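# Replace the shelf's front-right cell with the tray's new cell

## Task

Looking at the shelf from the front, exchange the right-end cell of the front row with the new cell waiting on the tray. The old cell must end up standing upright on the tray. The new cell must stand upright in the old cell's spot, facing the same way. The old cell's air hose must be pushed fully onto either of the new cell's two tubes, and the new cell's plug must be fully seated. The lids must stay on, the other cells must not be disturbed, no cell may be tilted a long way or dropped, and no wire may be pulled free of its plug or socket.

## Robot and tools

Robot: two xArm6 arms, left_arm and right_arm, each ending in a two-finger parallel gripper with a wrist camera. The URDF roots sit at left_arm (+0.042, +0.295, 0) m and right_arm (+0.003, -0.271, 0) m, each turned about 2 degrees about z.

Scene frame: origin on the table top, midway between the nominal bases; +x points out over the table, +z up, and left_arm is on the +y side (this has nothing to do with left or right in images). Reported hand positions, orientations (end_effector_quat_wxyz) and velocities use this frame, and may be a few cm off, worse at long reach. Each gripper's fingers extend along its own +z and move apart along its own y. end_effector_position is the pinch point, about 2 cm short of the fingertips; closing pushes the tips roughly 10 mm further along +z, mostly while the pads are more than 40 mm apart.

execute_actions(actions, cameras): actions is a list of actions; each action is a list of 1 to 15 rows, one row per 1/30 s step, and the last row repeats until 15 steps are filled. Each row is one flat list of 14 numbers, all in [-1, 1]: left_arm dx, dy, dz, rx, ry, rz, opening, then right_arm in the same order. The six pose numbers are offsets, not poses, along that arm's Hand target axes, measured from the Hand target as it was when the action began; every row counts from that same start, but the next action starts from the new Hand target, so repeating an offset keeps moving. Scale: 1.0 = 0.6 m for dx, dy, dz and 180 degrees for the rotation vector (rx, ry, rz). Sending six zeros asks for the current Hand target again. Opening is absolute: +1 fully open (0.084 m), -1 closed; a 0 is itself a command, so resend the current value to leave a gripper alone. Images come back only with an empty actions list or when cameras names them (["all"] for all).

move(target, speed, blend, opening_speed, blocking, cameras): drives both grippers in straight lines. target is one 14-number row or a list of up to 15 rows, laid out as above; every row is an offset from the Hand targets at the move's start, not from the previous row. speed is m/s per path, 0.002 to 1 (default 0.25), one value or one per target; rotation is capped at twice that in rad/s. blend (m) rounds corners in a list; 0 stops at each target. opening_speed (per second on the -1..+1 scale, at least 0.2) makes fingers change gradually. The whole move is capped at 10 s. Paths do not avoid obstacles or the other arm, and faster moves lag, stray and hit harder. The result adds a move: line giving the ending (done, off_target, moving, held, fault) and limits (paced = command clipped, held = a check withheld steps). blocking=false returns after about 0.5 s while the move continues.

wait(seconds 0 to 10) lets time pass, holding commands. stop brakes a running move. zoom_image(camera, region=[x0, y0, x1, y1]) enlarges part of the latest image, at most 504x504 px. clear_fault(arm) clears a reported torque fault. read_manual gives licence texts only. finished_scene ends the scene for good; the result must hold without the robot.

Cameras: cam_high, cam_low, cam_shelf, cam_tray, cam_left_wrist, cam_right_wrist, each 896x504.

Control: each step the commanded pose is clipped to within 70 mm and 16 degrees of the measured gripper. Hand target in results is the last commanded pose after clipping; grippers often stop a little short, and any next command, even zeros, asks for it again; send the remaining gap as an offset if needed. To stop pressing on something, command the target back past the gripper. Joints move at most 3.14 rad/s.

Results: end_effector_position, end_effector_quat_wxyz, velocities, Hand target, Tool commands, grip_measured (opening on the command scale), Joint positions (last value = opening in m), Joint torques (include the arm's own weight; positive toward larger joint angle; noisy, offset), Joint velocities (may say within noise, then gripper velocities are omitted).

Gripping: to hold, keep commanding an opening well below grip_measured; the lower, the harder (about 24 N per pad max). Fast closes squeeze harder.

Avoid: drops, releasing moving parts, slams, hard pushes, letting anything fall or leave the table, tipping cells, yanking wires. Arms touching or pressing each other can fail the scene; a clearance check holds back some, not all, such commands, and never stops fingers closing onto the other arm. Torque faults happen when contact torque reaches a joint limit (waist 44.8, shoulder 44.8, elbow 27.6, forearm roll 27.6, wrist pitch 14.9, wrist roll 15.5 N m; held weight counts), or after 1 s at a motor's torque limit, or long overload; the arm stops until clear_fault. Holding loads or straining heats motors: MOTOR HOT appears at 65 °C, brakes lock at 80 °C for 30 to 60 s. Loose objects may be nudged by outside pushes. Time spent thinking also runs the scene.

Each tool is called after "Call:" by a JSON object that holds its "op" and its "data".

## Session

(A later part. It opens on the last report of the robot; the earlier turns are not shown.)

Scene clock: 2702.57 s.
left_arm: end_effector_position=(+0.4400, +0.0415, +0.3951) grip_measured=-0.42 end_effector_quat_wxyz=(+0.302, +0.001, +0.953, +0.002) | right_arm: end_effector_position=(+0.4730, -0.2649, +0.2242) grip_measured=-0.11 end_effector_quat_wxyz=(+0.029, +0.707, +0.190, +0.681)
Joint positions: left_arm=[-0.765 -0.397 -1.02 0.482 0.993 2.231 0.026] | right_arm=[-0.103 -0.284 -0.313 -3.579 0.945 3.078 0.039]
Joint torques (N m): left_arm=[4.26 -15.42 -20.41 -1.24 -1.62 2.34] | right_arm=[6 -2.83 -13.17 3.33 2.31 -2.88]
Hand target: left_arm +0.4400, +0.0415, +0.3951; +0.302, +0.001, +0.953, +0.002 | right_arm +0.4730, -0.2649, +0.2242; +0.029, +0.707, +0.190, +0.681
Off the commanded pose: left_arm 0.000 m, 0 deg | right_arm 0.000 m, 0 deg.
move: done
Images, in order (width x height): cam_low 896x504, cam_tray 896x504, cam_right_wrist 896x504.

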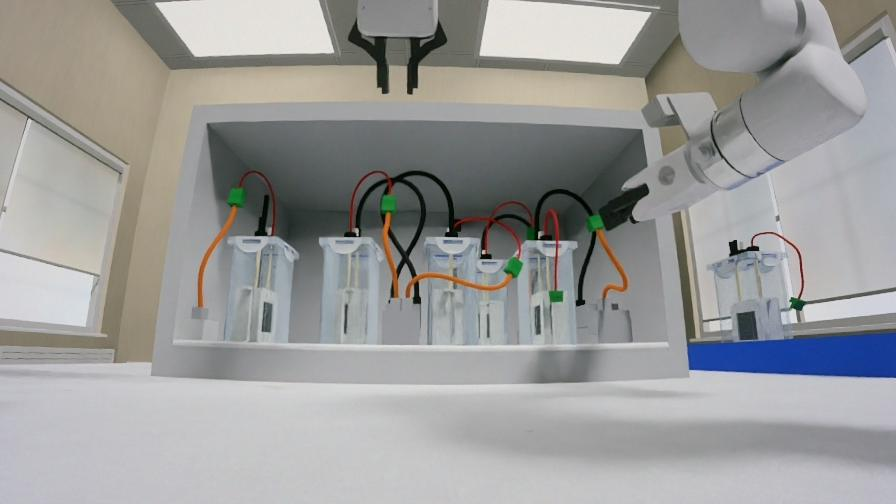

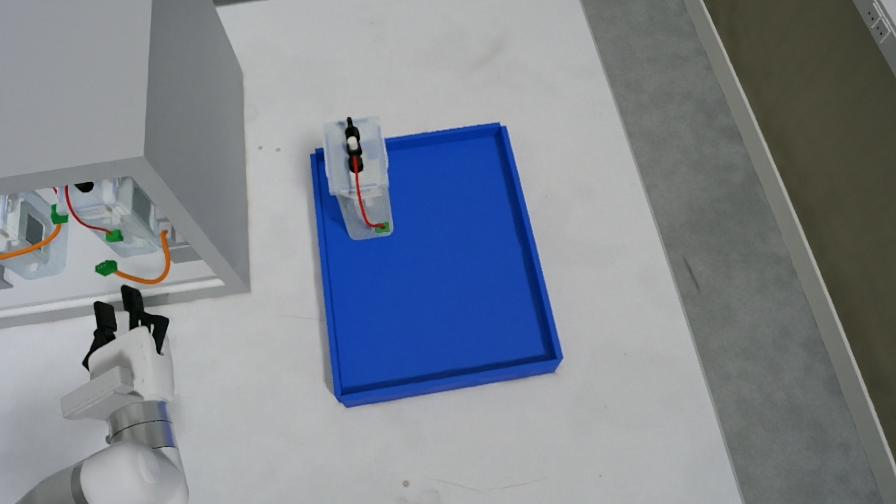

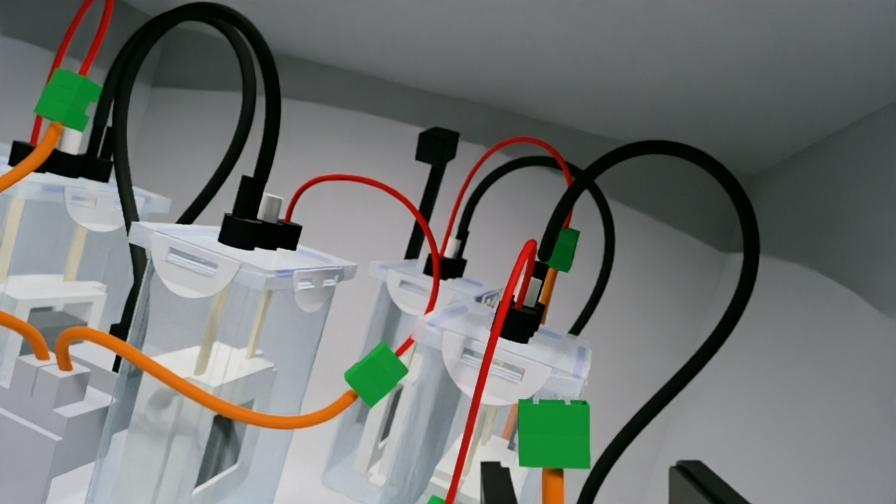

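Call:
{"op": "move", "data": {"target": [[0,0,0,0,0,0,-0.4,0,0.002,0.113,0,0,0,-0.1]], "speed": 0.05, "cameras": ["cam_right_wrist"]}}

Call:
{"op": "move", "data": {"target": [[0,0,0,0,0,0,-0.4,0,0,0,0,0,0,-1]], "opening_speed": 0.4, "cameras": ["cam_right_wrist","cam_tray"]}}

Call:
{"op": "zoom_image", "data": {"camera": "cam_right_wrist", "region": [430, 304, 730, 504]}}

Scene clock: 2710.70 s.
left_arm: end_effector_position=(+0.4400, +0.0415, +0.3951) grip_measured=-0.42 end_effector_quat_wxyz=(+0.302, +0.001, +0.953, +0.002) | right_arm: end_effector_position=(+0.5392, -0.2512, +0.2198) grip_measured=-0.11 end_effector_quat_wxyz=(+0.029, +0.707, +0.190, +0.681)
Joint positions: left_arm=[-0.765 -0.397 -1.02 0.482 0.993 2.231 0.026] | right_arm=[-0.038 -0.049 -0.54 -3.498 0.94 3.032 0.039]
Joint torques (N m): left_arm=[4.31 -15.32 -20.31 -1.23 -1.53 2.32] | right_arm=[5.77 -6.75 -12.95 3.32 0.43 -2.88]
Hand target: left_arm +0.4400, +0.0415, +0.3951; +0.302, +0.001, +0.953, +0.002 | right_arm +0.5392, -0.2512, +0.2198; +0.029, +0.707, +0.190, +0.681
Off the commanded pose: left_arm 0.000 m, 0 deg | right_arm 0.000 m, 0 deg.
move: done
Images, in order (width x height): cam_right_wrist 896x504.

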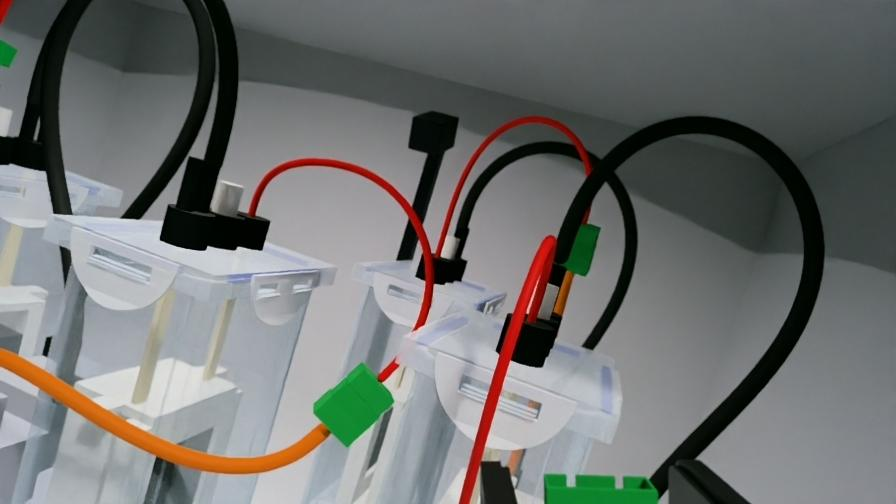

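Scene clock: 2713.17 s.
left_arm: end_effector_position=(+0.4400, +0.0415, +0.3951) grip_measured=-0.42 end_effector_quat_wxyz=(+0.302, +0.001, +0.953, +0.002) | right_arm: end_effector_position=(+0.5392, -0.2512, +0.2198) grip_measured=-0.51 end_effector_quat_wxyz=(+0.029, +0.707, +0.190, +0.681)
Joint positions: left_arm=[-0.765 -0.397 -1.02 0.482 0.993 2.231 0.026] | right_arm=[-0.038 -0.049 -0.54 -3.498 0.94 3.032 0.022]
Joint torques (N m): left_arm=[4.34 -15.34 -20.34 -1.09 -1.53 2.26] | right_arm=[5.59 -6.67 -12.96 3 0.59 -2.9]
Hand target: left_arm +0.4400, +0.0415, +0.3951; +0.302, +0.001, +0.953, +0.002 | right_arm +0.5392, -0.2512, +0.2198; +0.029, +0.707, +0.190, +0.681
Off the commanded pose: left_arm 0.000 m, 0 deg | right_arm 0.000 m, 0 deg.
move: done
Images, in order (width x height): cam_tray 896x504, cam_right_wrist 896x504.

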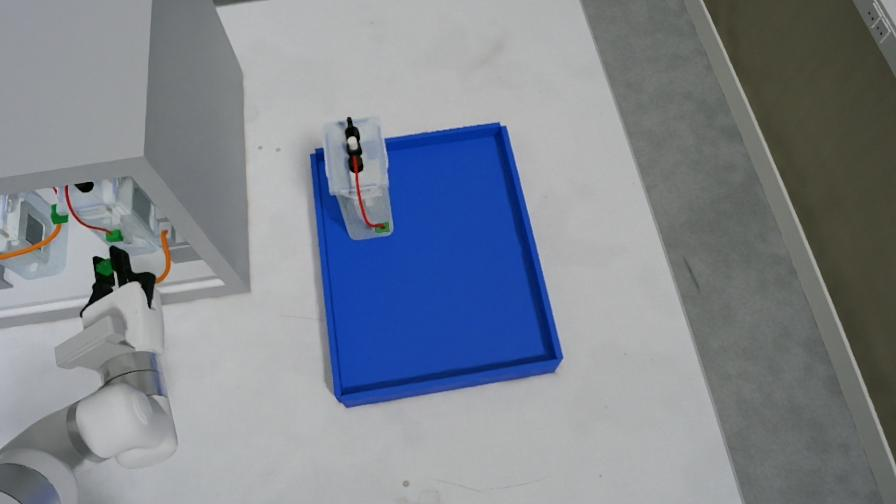

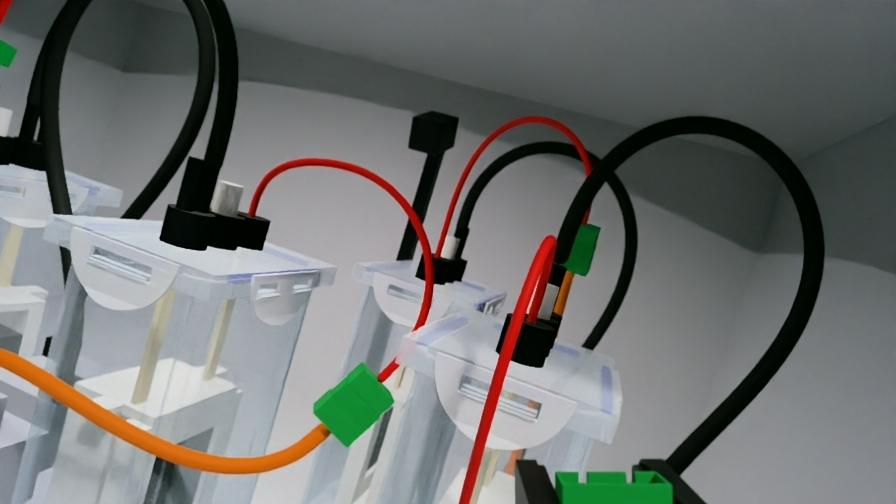

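Scaled by 1.680.

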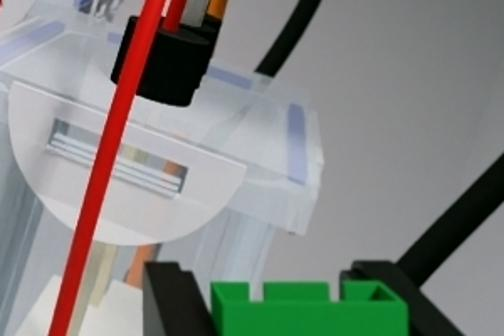

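Call:
{"op": "move", "data": {"target": [[0,0,0,0,0,0,-0.4,0.0222,0.0182,-0.0968,0,0,0,-1],[0,0,0,0,0,0,-0.4,0.0022,0.1057,-0.1177,0.4217,0.0839,0.067,-1]], "speed": [0.06,0.12], "cameras": ["all"]}}

Scene clock: 2745.37 s.
left_arm: end_effector_position=(+0.4400, +0.0415, +0.3951) grip_measured=-0.42 end_effector_quat_wxyz=(+0.302, +0.001, +0.953, +0.002) | right_arm: end_effector_position=(+0.4858, -0.3253, +0.2443) grip_measured=-0.51 end_effector_quat_wxyz=(+0.498, -0.502, -0.499, -0.500)
Joint positions: left_arm=[-0.765 -0.397 -1.02 0.482 0.993 2.231 0.026] | right_arm=[-0.591 0.648 -1.518 -5.141 2.024 3.911 0.022]
Joint torques (N m): left_arm=[4.27 -15.39 -20.48 -1.12 -1.39 2.2] | right_arm=[1.7 -24.84 -12.63 -4.27 10.71 3.36]
Hand target: left_arm +0.4400, +0.0415, +0.3951; +0.302, +0.001, +0.953, +0.002 | right_arm +0.4851, -0.3250, +0.2450; +0.500, -0.501, -0.499, -0.501
Off the commanded pose: left_arm 0.000 m, 0 deg | right_arm 0.001 m, 0 deg.
move: done

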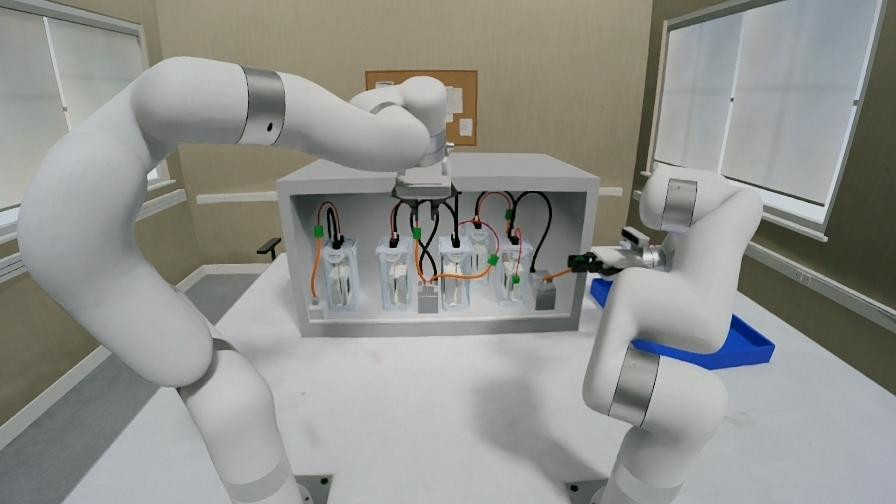

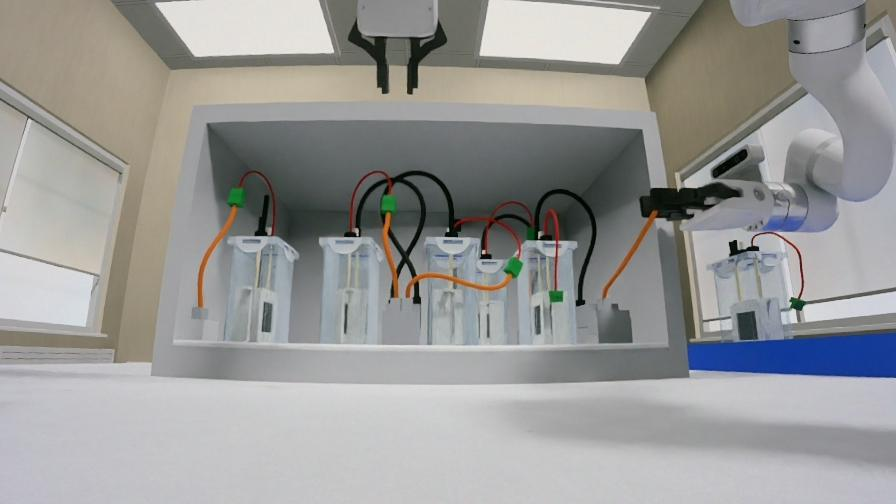

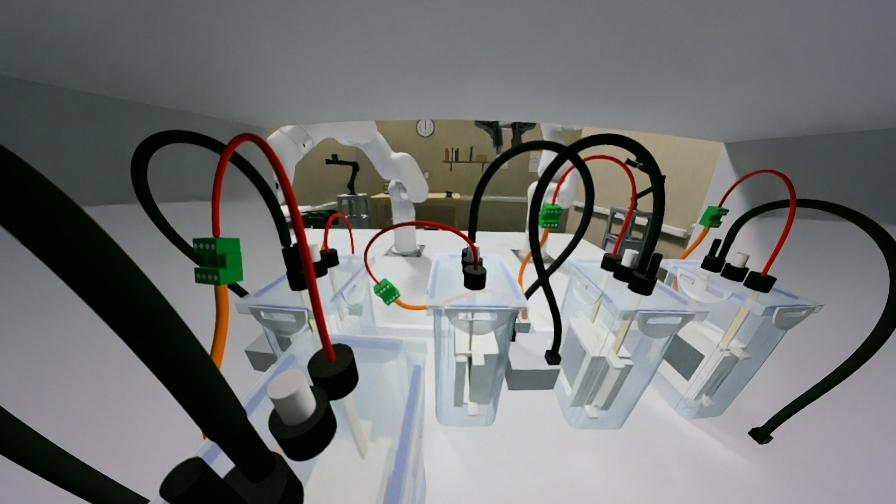

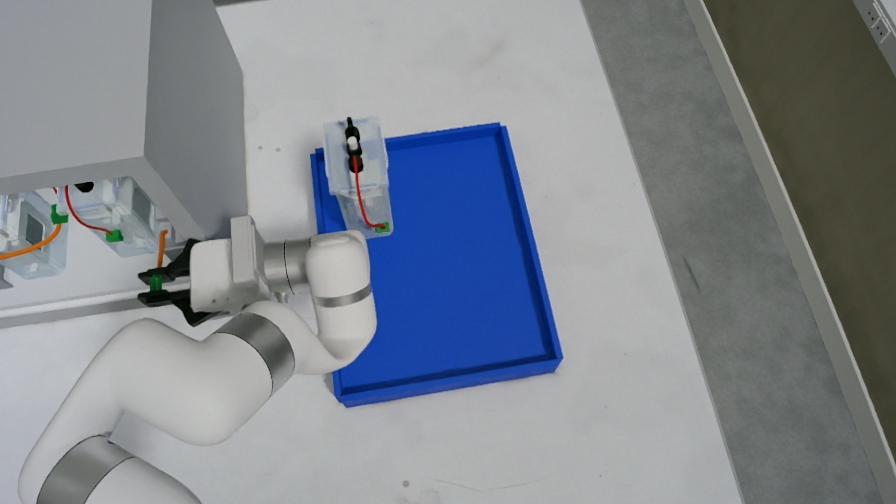

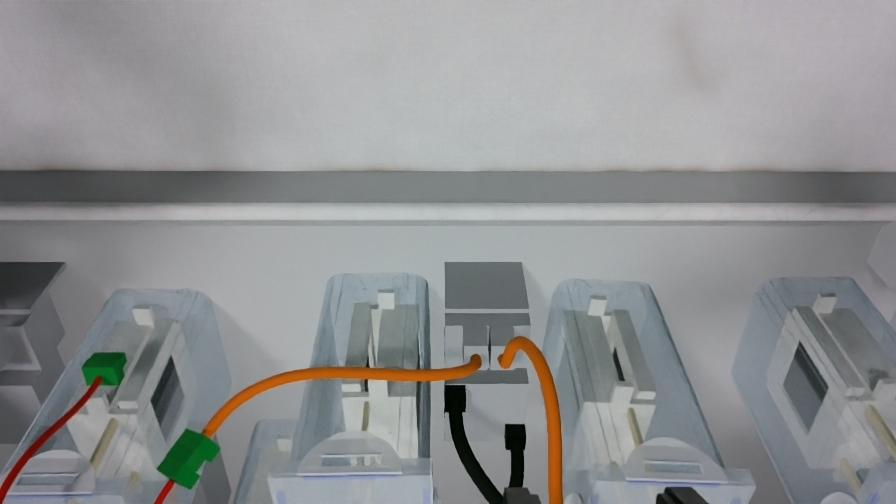

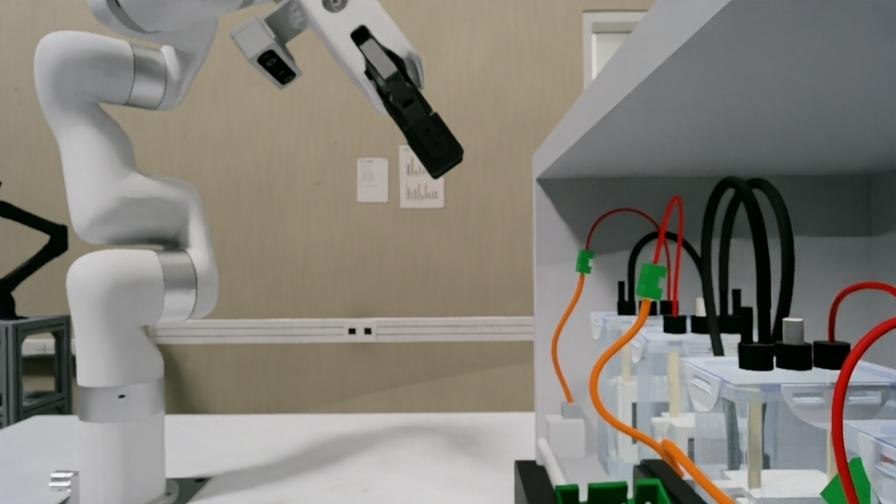

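Call:
{"op": "move", "data": {"target": [[0,0,0,0,0,0,-0.4,-0.033,0.025,0.06,0,0,0,-1]], "speed": 0.08, "cameras": ["cam_low","cam_tray","cam_right_wrist"]}}

Call:
{"op": "zoom_image", "data": {"camera": "cam_low", "region": [530, 150, 750, 350]}}

Scene clock: 2750.53 s.
left_arm: end_effector_position=(+0.4400, +0.0415, +0.3951) grip_measured=-0.42 end_effector_quat_wxyz=(+0.302, +0.001, +0.953, +0.002) | right_arm: end_effector_position=(+0.5001, -0.2891, +0.2252) grip_measured=-0.51 end_effector_quat_wxyz=(+0.500, -0.501, -0.499, -0.501)
Joint positions: left_arm=[-0.765 -0.397 -1.02 0.482 0.993 2.231 0.026] | right_arm=[-0.516 0.662 -1.481 -5.102 1.956 3.885 0.022]
Joint torques (N m): left_arm=[4.29 -15.3 -20.34 -1.06 -1.37 2.26] | right_arm=[6.01 -16.16 -7.3 4.9 -0.16 -2.88]
Hand target: left_arm +0.4400, +0.0415, +0.3951; +0.302, +0.001, +0.953, +0.002 | right_arm +0.5002, -0.2890, +0.2252; +0.500, -0.501, -0.499, -0.501
Off the commanded pose: left_arm 0.000 m, 0 deg | right_arm 0.000 m, 0 deg.
move: done
Images, in order (width x height): cam_low 896x504, cam_tray 896x504, cam_right_wrist 896x504.

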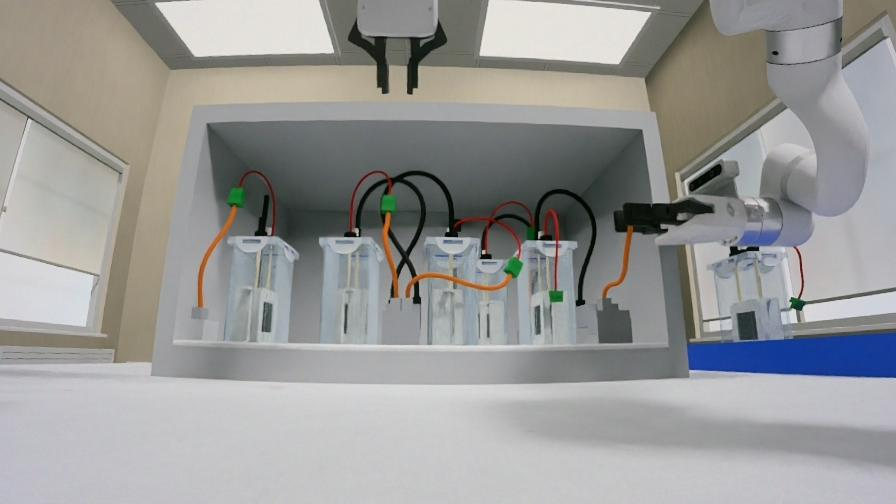

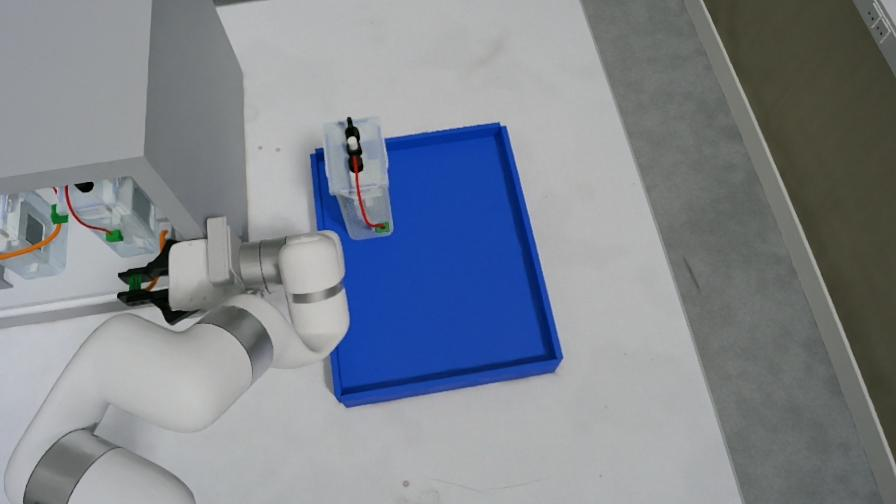

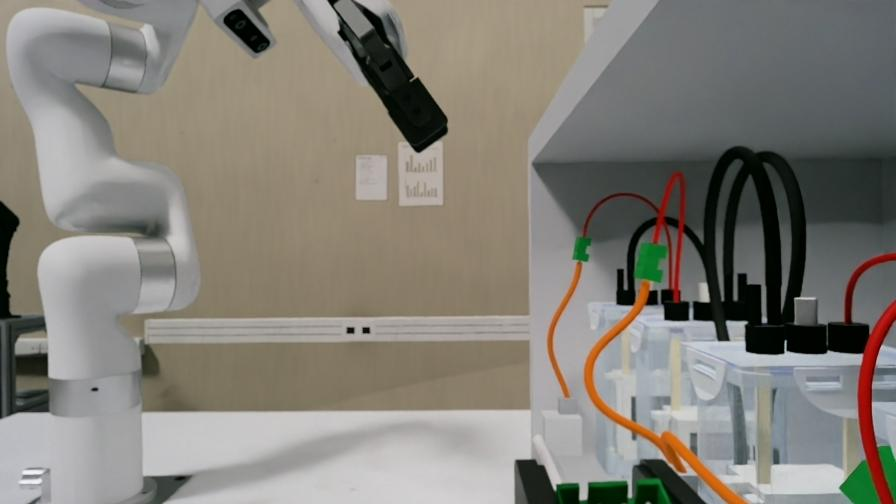

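Scaled by 2.291.

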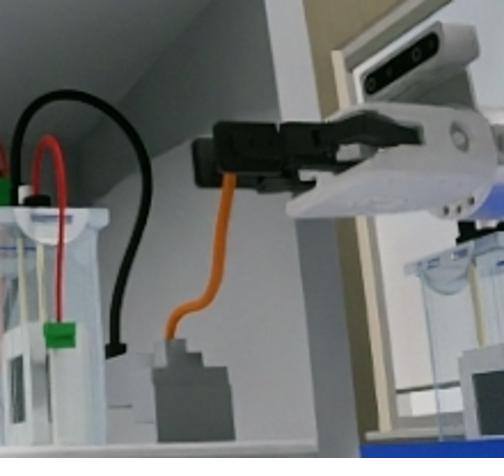

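Call:
{"op": "move", "data": {"target": [[0,0,0,0,0,0,-0.15,0.033,0,-0.025,0,0,0,-1],[0.1023,-0.3695,0.429,0.1023,-0.3022,0.0532,-0.15,0.033,0,-0.025,0,0,0,-1]], "speed": [0.05,0.15], "cameras": ["all"]}}

Scene clock: 2786.73 s.
left_arm: end_effector_position=(+0.5379, -0.1791, +0.1483) grip_measured=-0.16 end_effector_quat_wxyz=(+0.697, +0.125, +0.696, -0.121) | right_arm: end_effector_position=(+0.5001, -0.3040, +0.2450) grip_measured=-0.51 end_effector_quat_wxyz=(+0.500, -0.501, -0.499, -0.501)
Joint positions: left_arm=[-0.968 0.607 -1.162 2.477 1.117 0.336 0.037] | right_arm=[-0.543 0.65 -1.518 -5.103 1.993 3.926 0.022]
Joint torques (N m): left_arm=[-3.68 -19.35 -17.28 1.82 3.52 -2.79] | right_arm=[-5.97 -29.78 -14.48 5.98 -0.24 1.83]
Hand target: left_arm +0.5379, -0.1791, +0.1483; +0.697, +0.125, +0.696, -0.121 | right_arm +0.5001, -0.3040, +0.2450; +0.500, -0.501, -0.499, -0.501
Off the commanded pose: left_arm 0.000 m, 0 deg | right_arm 0.000 m, 0 deg.
move: done

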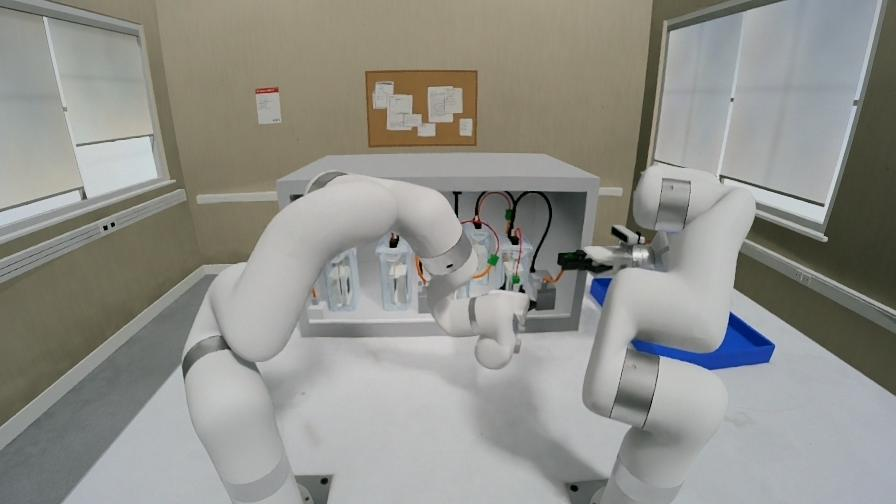

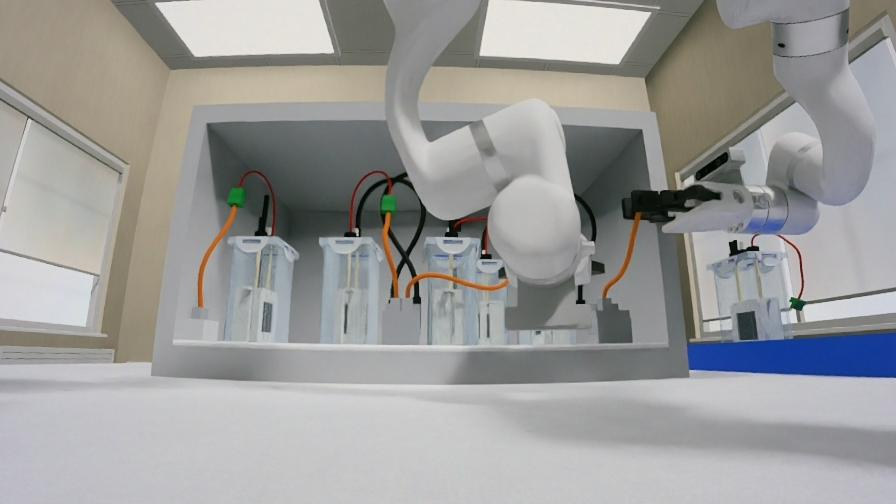

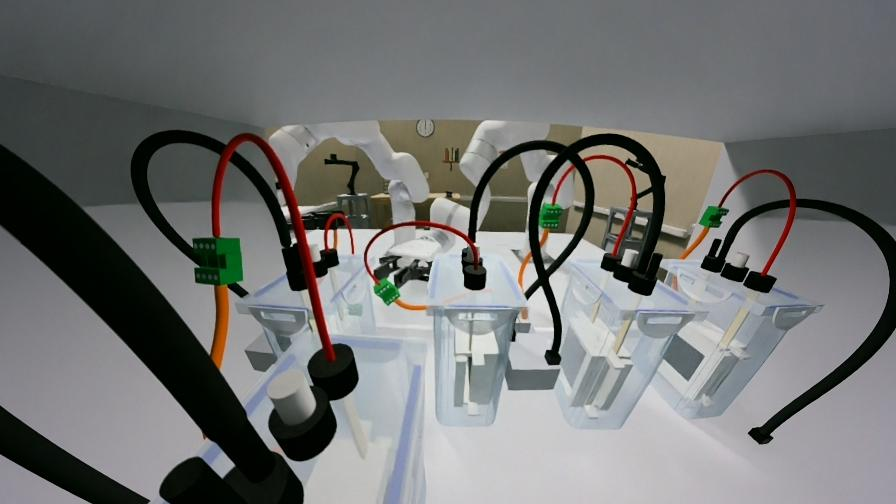

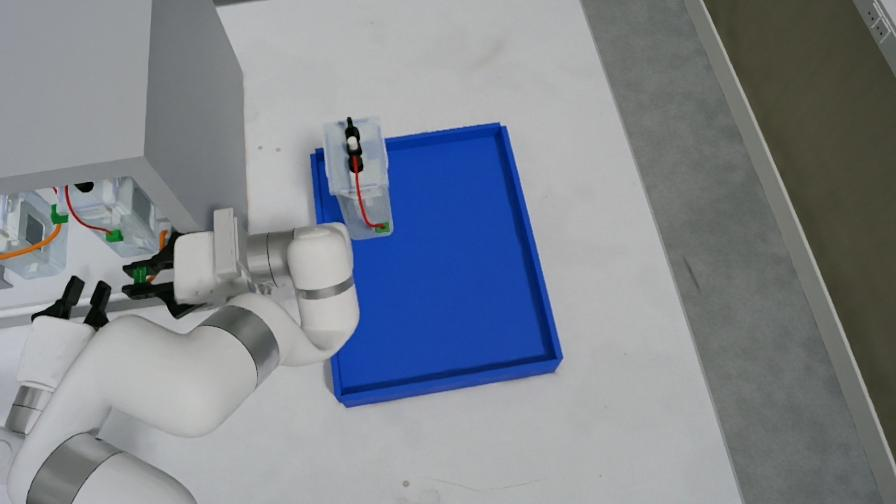

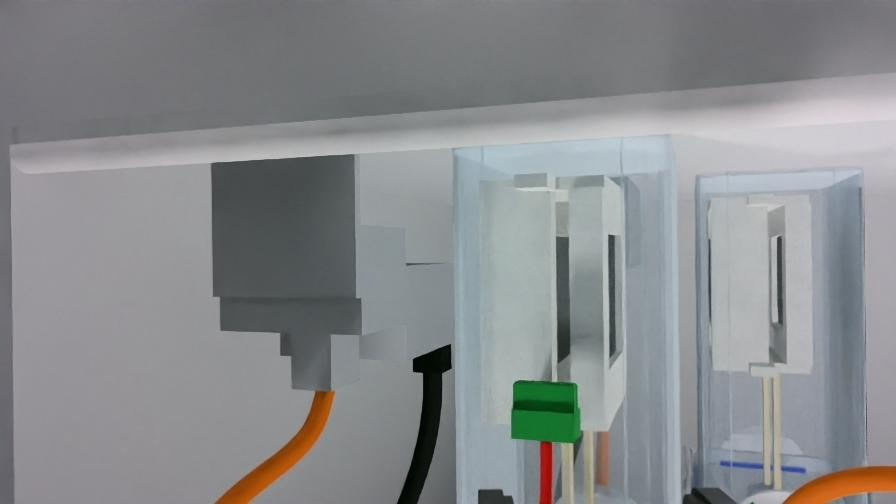

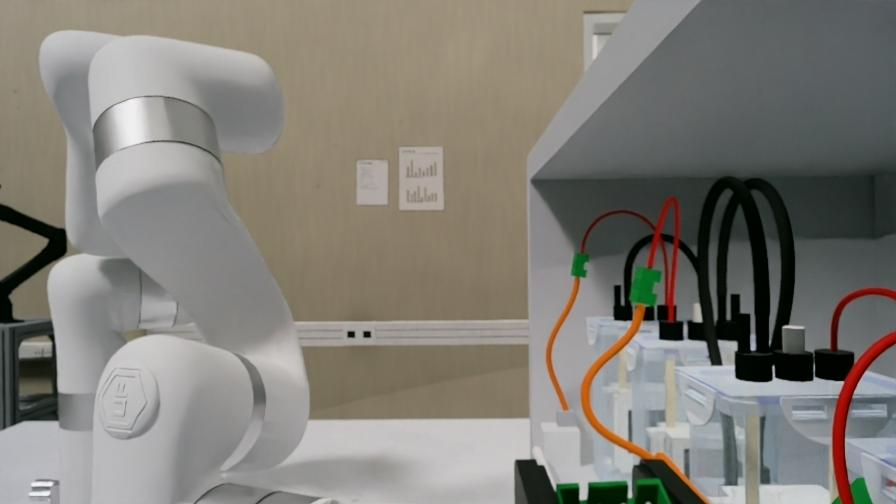

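Call:
{"op": "move", "data": {"target": [[-0.002,-0.0242,0.0747,-0.0722,0,0,-0.15,0,0,0,0,0,0,-1]], "speed": [0.06], "cameras": ["cam_left_wrist"]}}

Call:
{"op": "zoom_image", "data": {"camera": "cam_left_wrist", "region": [450, 350, 750, 504]}}

Scene clock: 2804.30 s.
left_arm: end_effector_position=(+0.5751, -0.2081, +0.1494) grip_measured=-0.16 end_effector_quat_wxyz=(+0.707, +0.045, +0.705, -0.042) | right_arm: end_effector_position=(+0.5001, -0.3040, +0.2450) grip_measured=-0.51 end_effector_quat_wxyz=(+0.500, -0.501, -0.499, -0.501)
Joint positions: left_arm=[-1.013 0.798 -1.491 2.157 1.142 0.566 0.037] | right_arm=[-0.543 0.65 -1.518 -5.103 1.993 3.926 0.022]
Joint torques (N m): left_arm=[-3.66 -23.31 -18.97 -0.78 3.3 2.74] | right_arm=[-5.83 -29.82 -14.63 6.06 -0.35 0.7]
Hand target: left_arm +0.5751, -0.2081, +0.1494; +0.707, +0.045, +0.705, -0.042 | right_arm +0.5001, -0.3040, +0.2450; +0.500, -0.501, -0.499, -0.501
Off the commanded pose: left_arm 0.000 m, 0 deg | right_arm 0.000 m, 0 deg.
move: done
Images, in order (width x height): cam_left_wrist 896x504.

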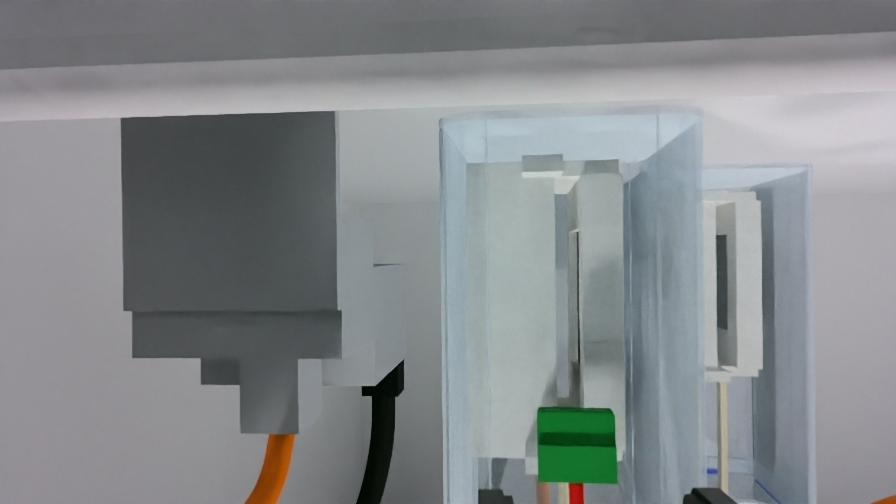

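Scaled by 1.680.

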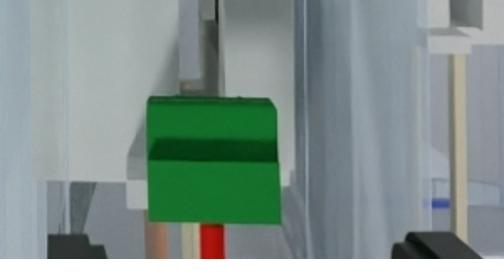

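Call:
{"op": "move", "data": {"target": [0,0.0067,0.04,0,0,0,-0.15,0,0,0,0,0,0,-1], "speed": 0.06, "cameras": ["cam_left_wrist","cam_shelf"]}}

Scene clock: 2829.03 s.
left_arm: end_effector_position=(+0.5994, -0.2071, +0.1495) grip_measured=-0.16 end_effector_quat_wxyz=(+0.707, +0.045, +0.705, -0.042) | right_arm: end_effector_position=(+0.5001, -0.3040, +0.2450) grip_measured=-0.51 end_effector_quat_wxyz=(+0.500, -0.501, -0.499, -0.501)
Joint positions: left_arm=[-0.973 0.836 -1.56 2.182 1.103 0.578 0.037] | right_arm=[-0.543 0.65 -1.518 -5.103 1.993 3.926 0.022]
Joint torques (N m): left_arm=[4.38 -23.84 -18.84 2.08 0.31 2.7] | right_arm=[-6.04 -29.58 -14.5 5.93 -0.42 -0.08]
Hand target: left_arm +0.5994, -0.2071, +0.1495; +0.707, +0.045, +0.705, -0.042 | right_arm +0.5001, -0.3040, +0.2450; +0.500, -0.501, -0.499, -0.501
Off the commanded pose: left_arm 0.000 m, 0 deg | right_arm 0.000 m, 0 deg.
move: done
Images, in order (width x height): cam_shelf 896x504, cam_left_wrist 896x504.

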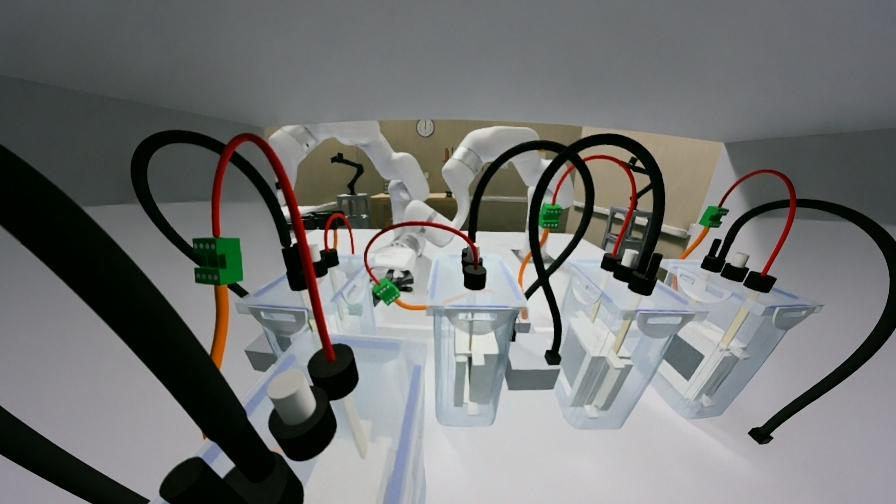

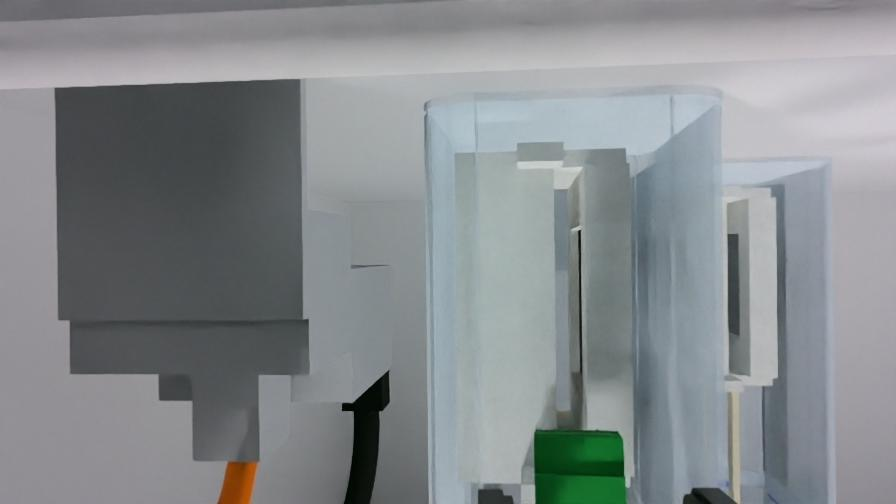

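Call:
{"op": "zoom_image", "data": {"camera": "cam_left_wrist", "region": [460, 400, 760, 504]}}

Call:
{"op": "zoom_image", "data": {"camera": "cam_shelf", "region": [330, 220, 430, 320]}}

Scaled by 1.680.

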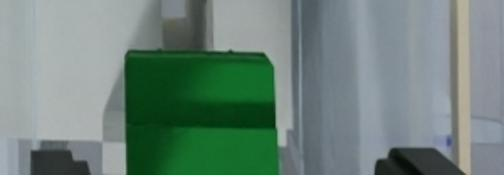

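Scaled by 5.040.

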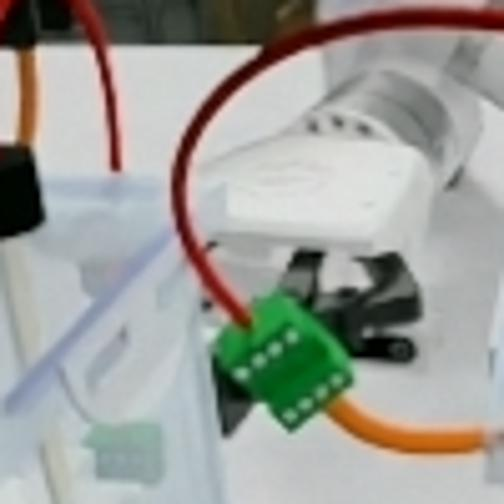

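Call:
{"op": "move", "data": {"target": [-0.0092,0,0.0413,0,0,0,-0.15,0,0,0,0,0,0,-1], "speed": 0.05, "cameras": ["cam_left_wrist","cam_shelf"]}}

Scene clock: 2856.07 s.
left_arm: end_effector_position=(+0.6239, -0.2101, +0.1551) grip_measured=-0.16 end_effector_quat_wxyz=(+0.707, +0.045, +0.705, -0.042) | right_arm: end_effector_position=(+0.5001, -0.3040, +0.2450) grip_measured=-0.51 end_effector_quat_wxyz=(+0.500, -0.501, -0.499, -0.501)
Joint positions: left_arm=[-0.938 0.877 -1.651 2.194 1.055 0.609 0.037] | right_arm=[-0.543 0.65 -1.518 -5.103 1.993 3.926 0.022]
Joint torques (N m): left_arm=[5.72 -25.04 -21.01 1.93 0.45 2.74] | right_arm=[-5.76 -29.59 -14.55 5.99 -0.28 -0.92]
Hand target: left_arm +0.6240, -0.2101, +0.1551; +0.707, +0.045, +0.705, -0.042 | right_arm +0.5001, -0.3040, +0.2450; +0.500, -0.501, -0.499, -0.501
Off the commanded pose: left_arm 0.000 m, 0 deg | right_arm 0.000 m, 0 deg.
move: done
Images, in order (width x height): cam_shelf 896x504, cam_left_wrist 896x504.

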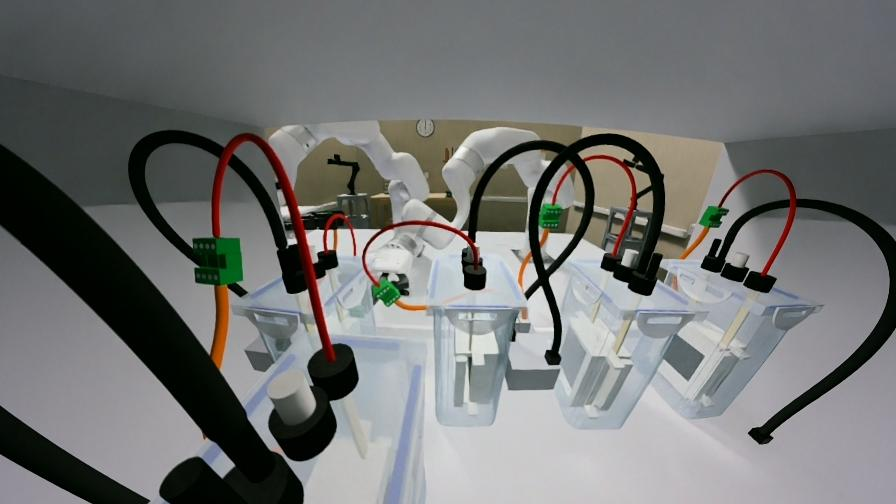

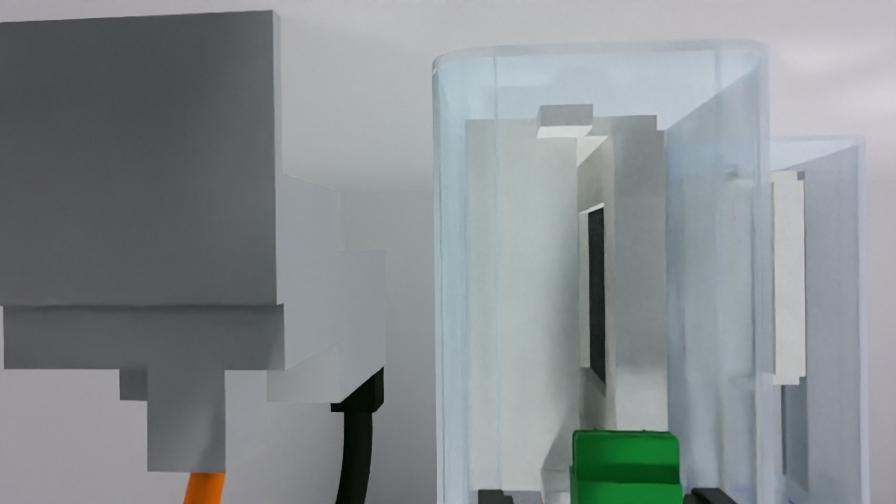

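Call:
{"op": "zoom_image", "data": {"camera": "cam_left_wrist", "region": [460, 404, 760, 504]}}

Scaled by 1.680.

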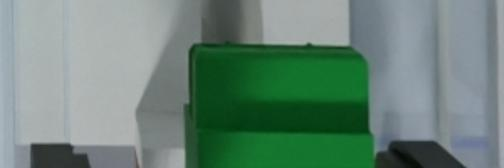

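Call:
{"op": "move", "data": {"target": [0.0033,0.0045,0,0,0,0,-0.15,0,0,0,0,0,0,-1], "speed": 0.05, "cameras": []}}

Call:
{"op": "move", "data": {"target": [0,0,0,0,0,0,-1,0,0,0,0,0,0,-1], "opening_speed": 0.4, "cameras": ["cam_left_wrist"]}}

Scene clock: 2870.47 s.
left_arm: end_effector_position=(+0.6243, -0.2074, +0.1531) grip_measured=-0.16 end_effector_quat_wxyz=(+0.707, +0.045, +0.705, -0.042) | right_arm: end_effector_position=(+0.5001, -0.3040, +0.2450) grip_measured=-0.51 end_effector_quat_wxyz=(+0.500, -0.501, -0.499, -0.501)
Joint positions: left_arm=[-0.935 0.875 -1.643 2.2 1.057 0.601 0.037] | right_arm=[-0.543 0.65 -1.518 -5.103 1.993 3.926 0.022]
Joint torques (N m): left_arm=[6.18 -34.37 -16.04 1.89 3.51 -2.73] | right_arm=[-6.12 -29.49 -14.42 6.09 -0.38 -1.66]
Hand target: left_arm +0.6243, -0.2074, +0.1531; +0.707, +0.045, +0.705, -0.042 | right_arm +0.5001, -0.3040, +0.2450; +0.500, -0.501, -0.499, -0.501
Off the commanded pose: left_arm 0.000 m, 0 deg | right_arm 0.000 m, 0 deg.
move: done
No camera images: "cameras" was empty.

Scene clock: 2872.80 s.
left_arm: end_effector_position=(+0.6243, -0.2074, +0.1531) grip_measured=-0.55 end_effector_quat_wxyz=(+0.707, +0.045, +0.705, -0.042) | right_arm: end_effector_position=(+0.5001, -0.3040, +0.2450) grip_measured=-0.51 end_effector_quat_wxyz=(+0.500, -0.501, -0.499, -0.501)
Joint positions: left_arm=[-0.935 0.875 -1.643 2.2 1.057 0.601 0.02] | right_arm=[-0.543 0.65 -1.518 -5.103 1.993 3.926 0.022]
Joint torques (N m): left_arm=[-2.32 -34.56 -19.68 2.12 1.32 -2.73] | right_arm=[-6.13 -29.68 -14.64 6.19 -0.27 -1.59]
Hand target: left_arm +0.6243, -0.2074, +0.1531; +0.707, +0.045, +0.705, -0.042 | right_arm +0.5001, -0.3040, +0.2450; +0.500, -0.501, -0.499, -0.501
Off the commanded pose: left_arm 0.000 m, 0 deg | right_arm 0.000 m, 0 deg.
move: done
Images, in order (width x height): cam_left_wrist 896x504.

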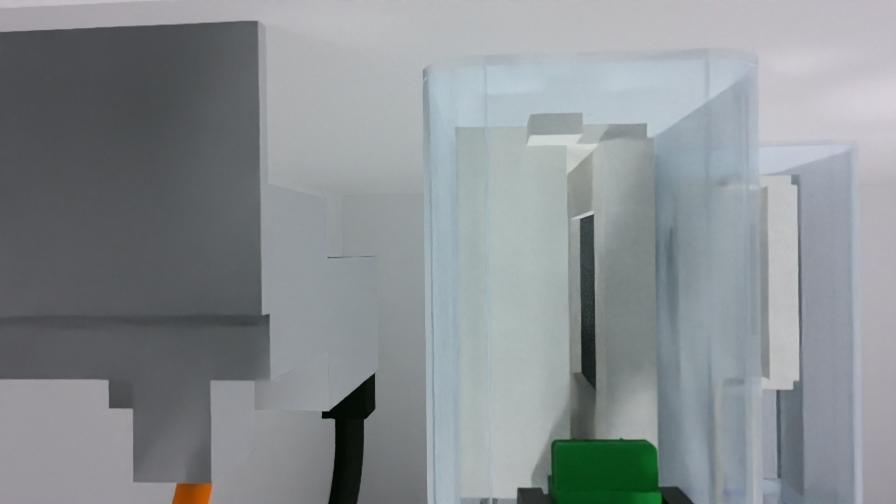

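Call:
{"op": "zoom_image", "data": {"camera": "cam_left_wrist", "region": [480, 424, 720, 504]}}

Scaled by 2.100.

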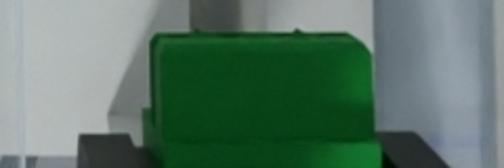

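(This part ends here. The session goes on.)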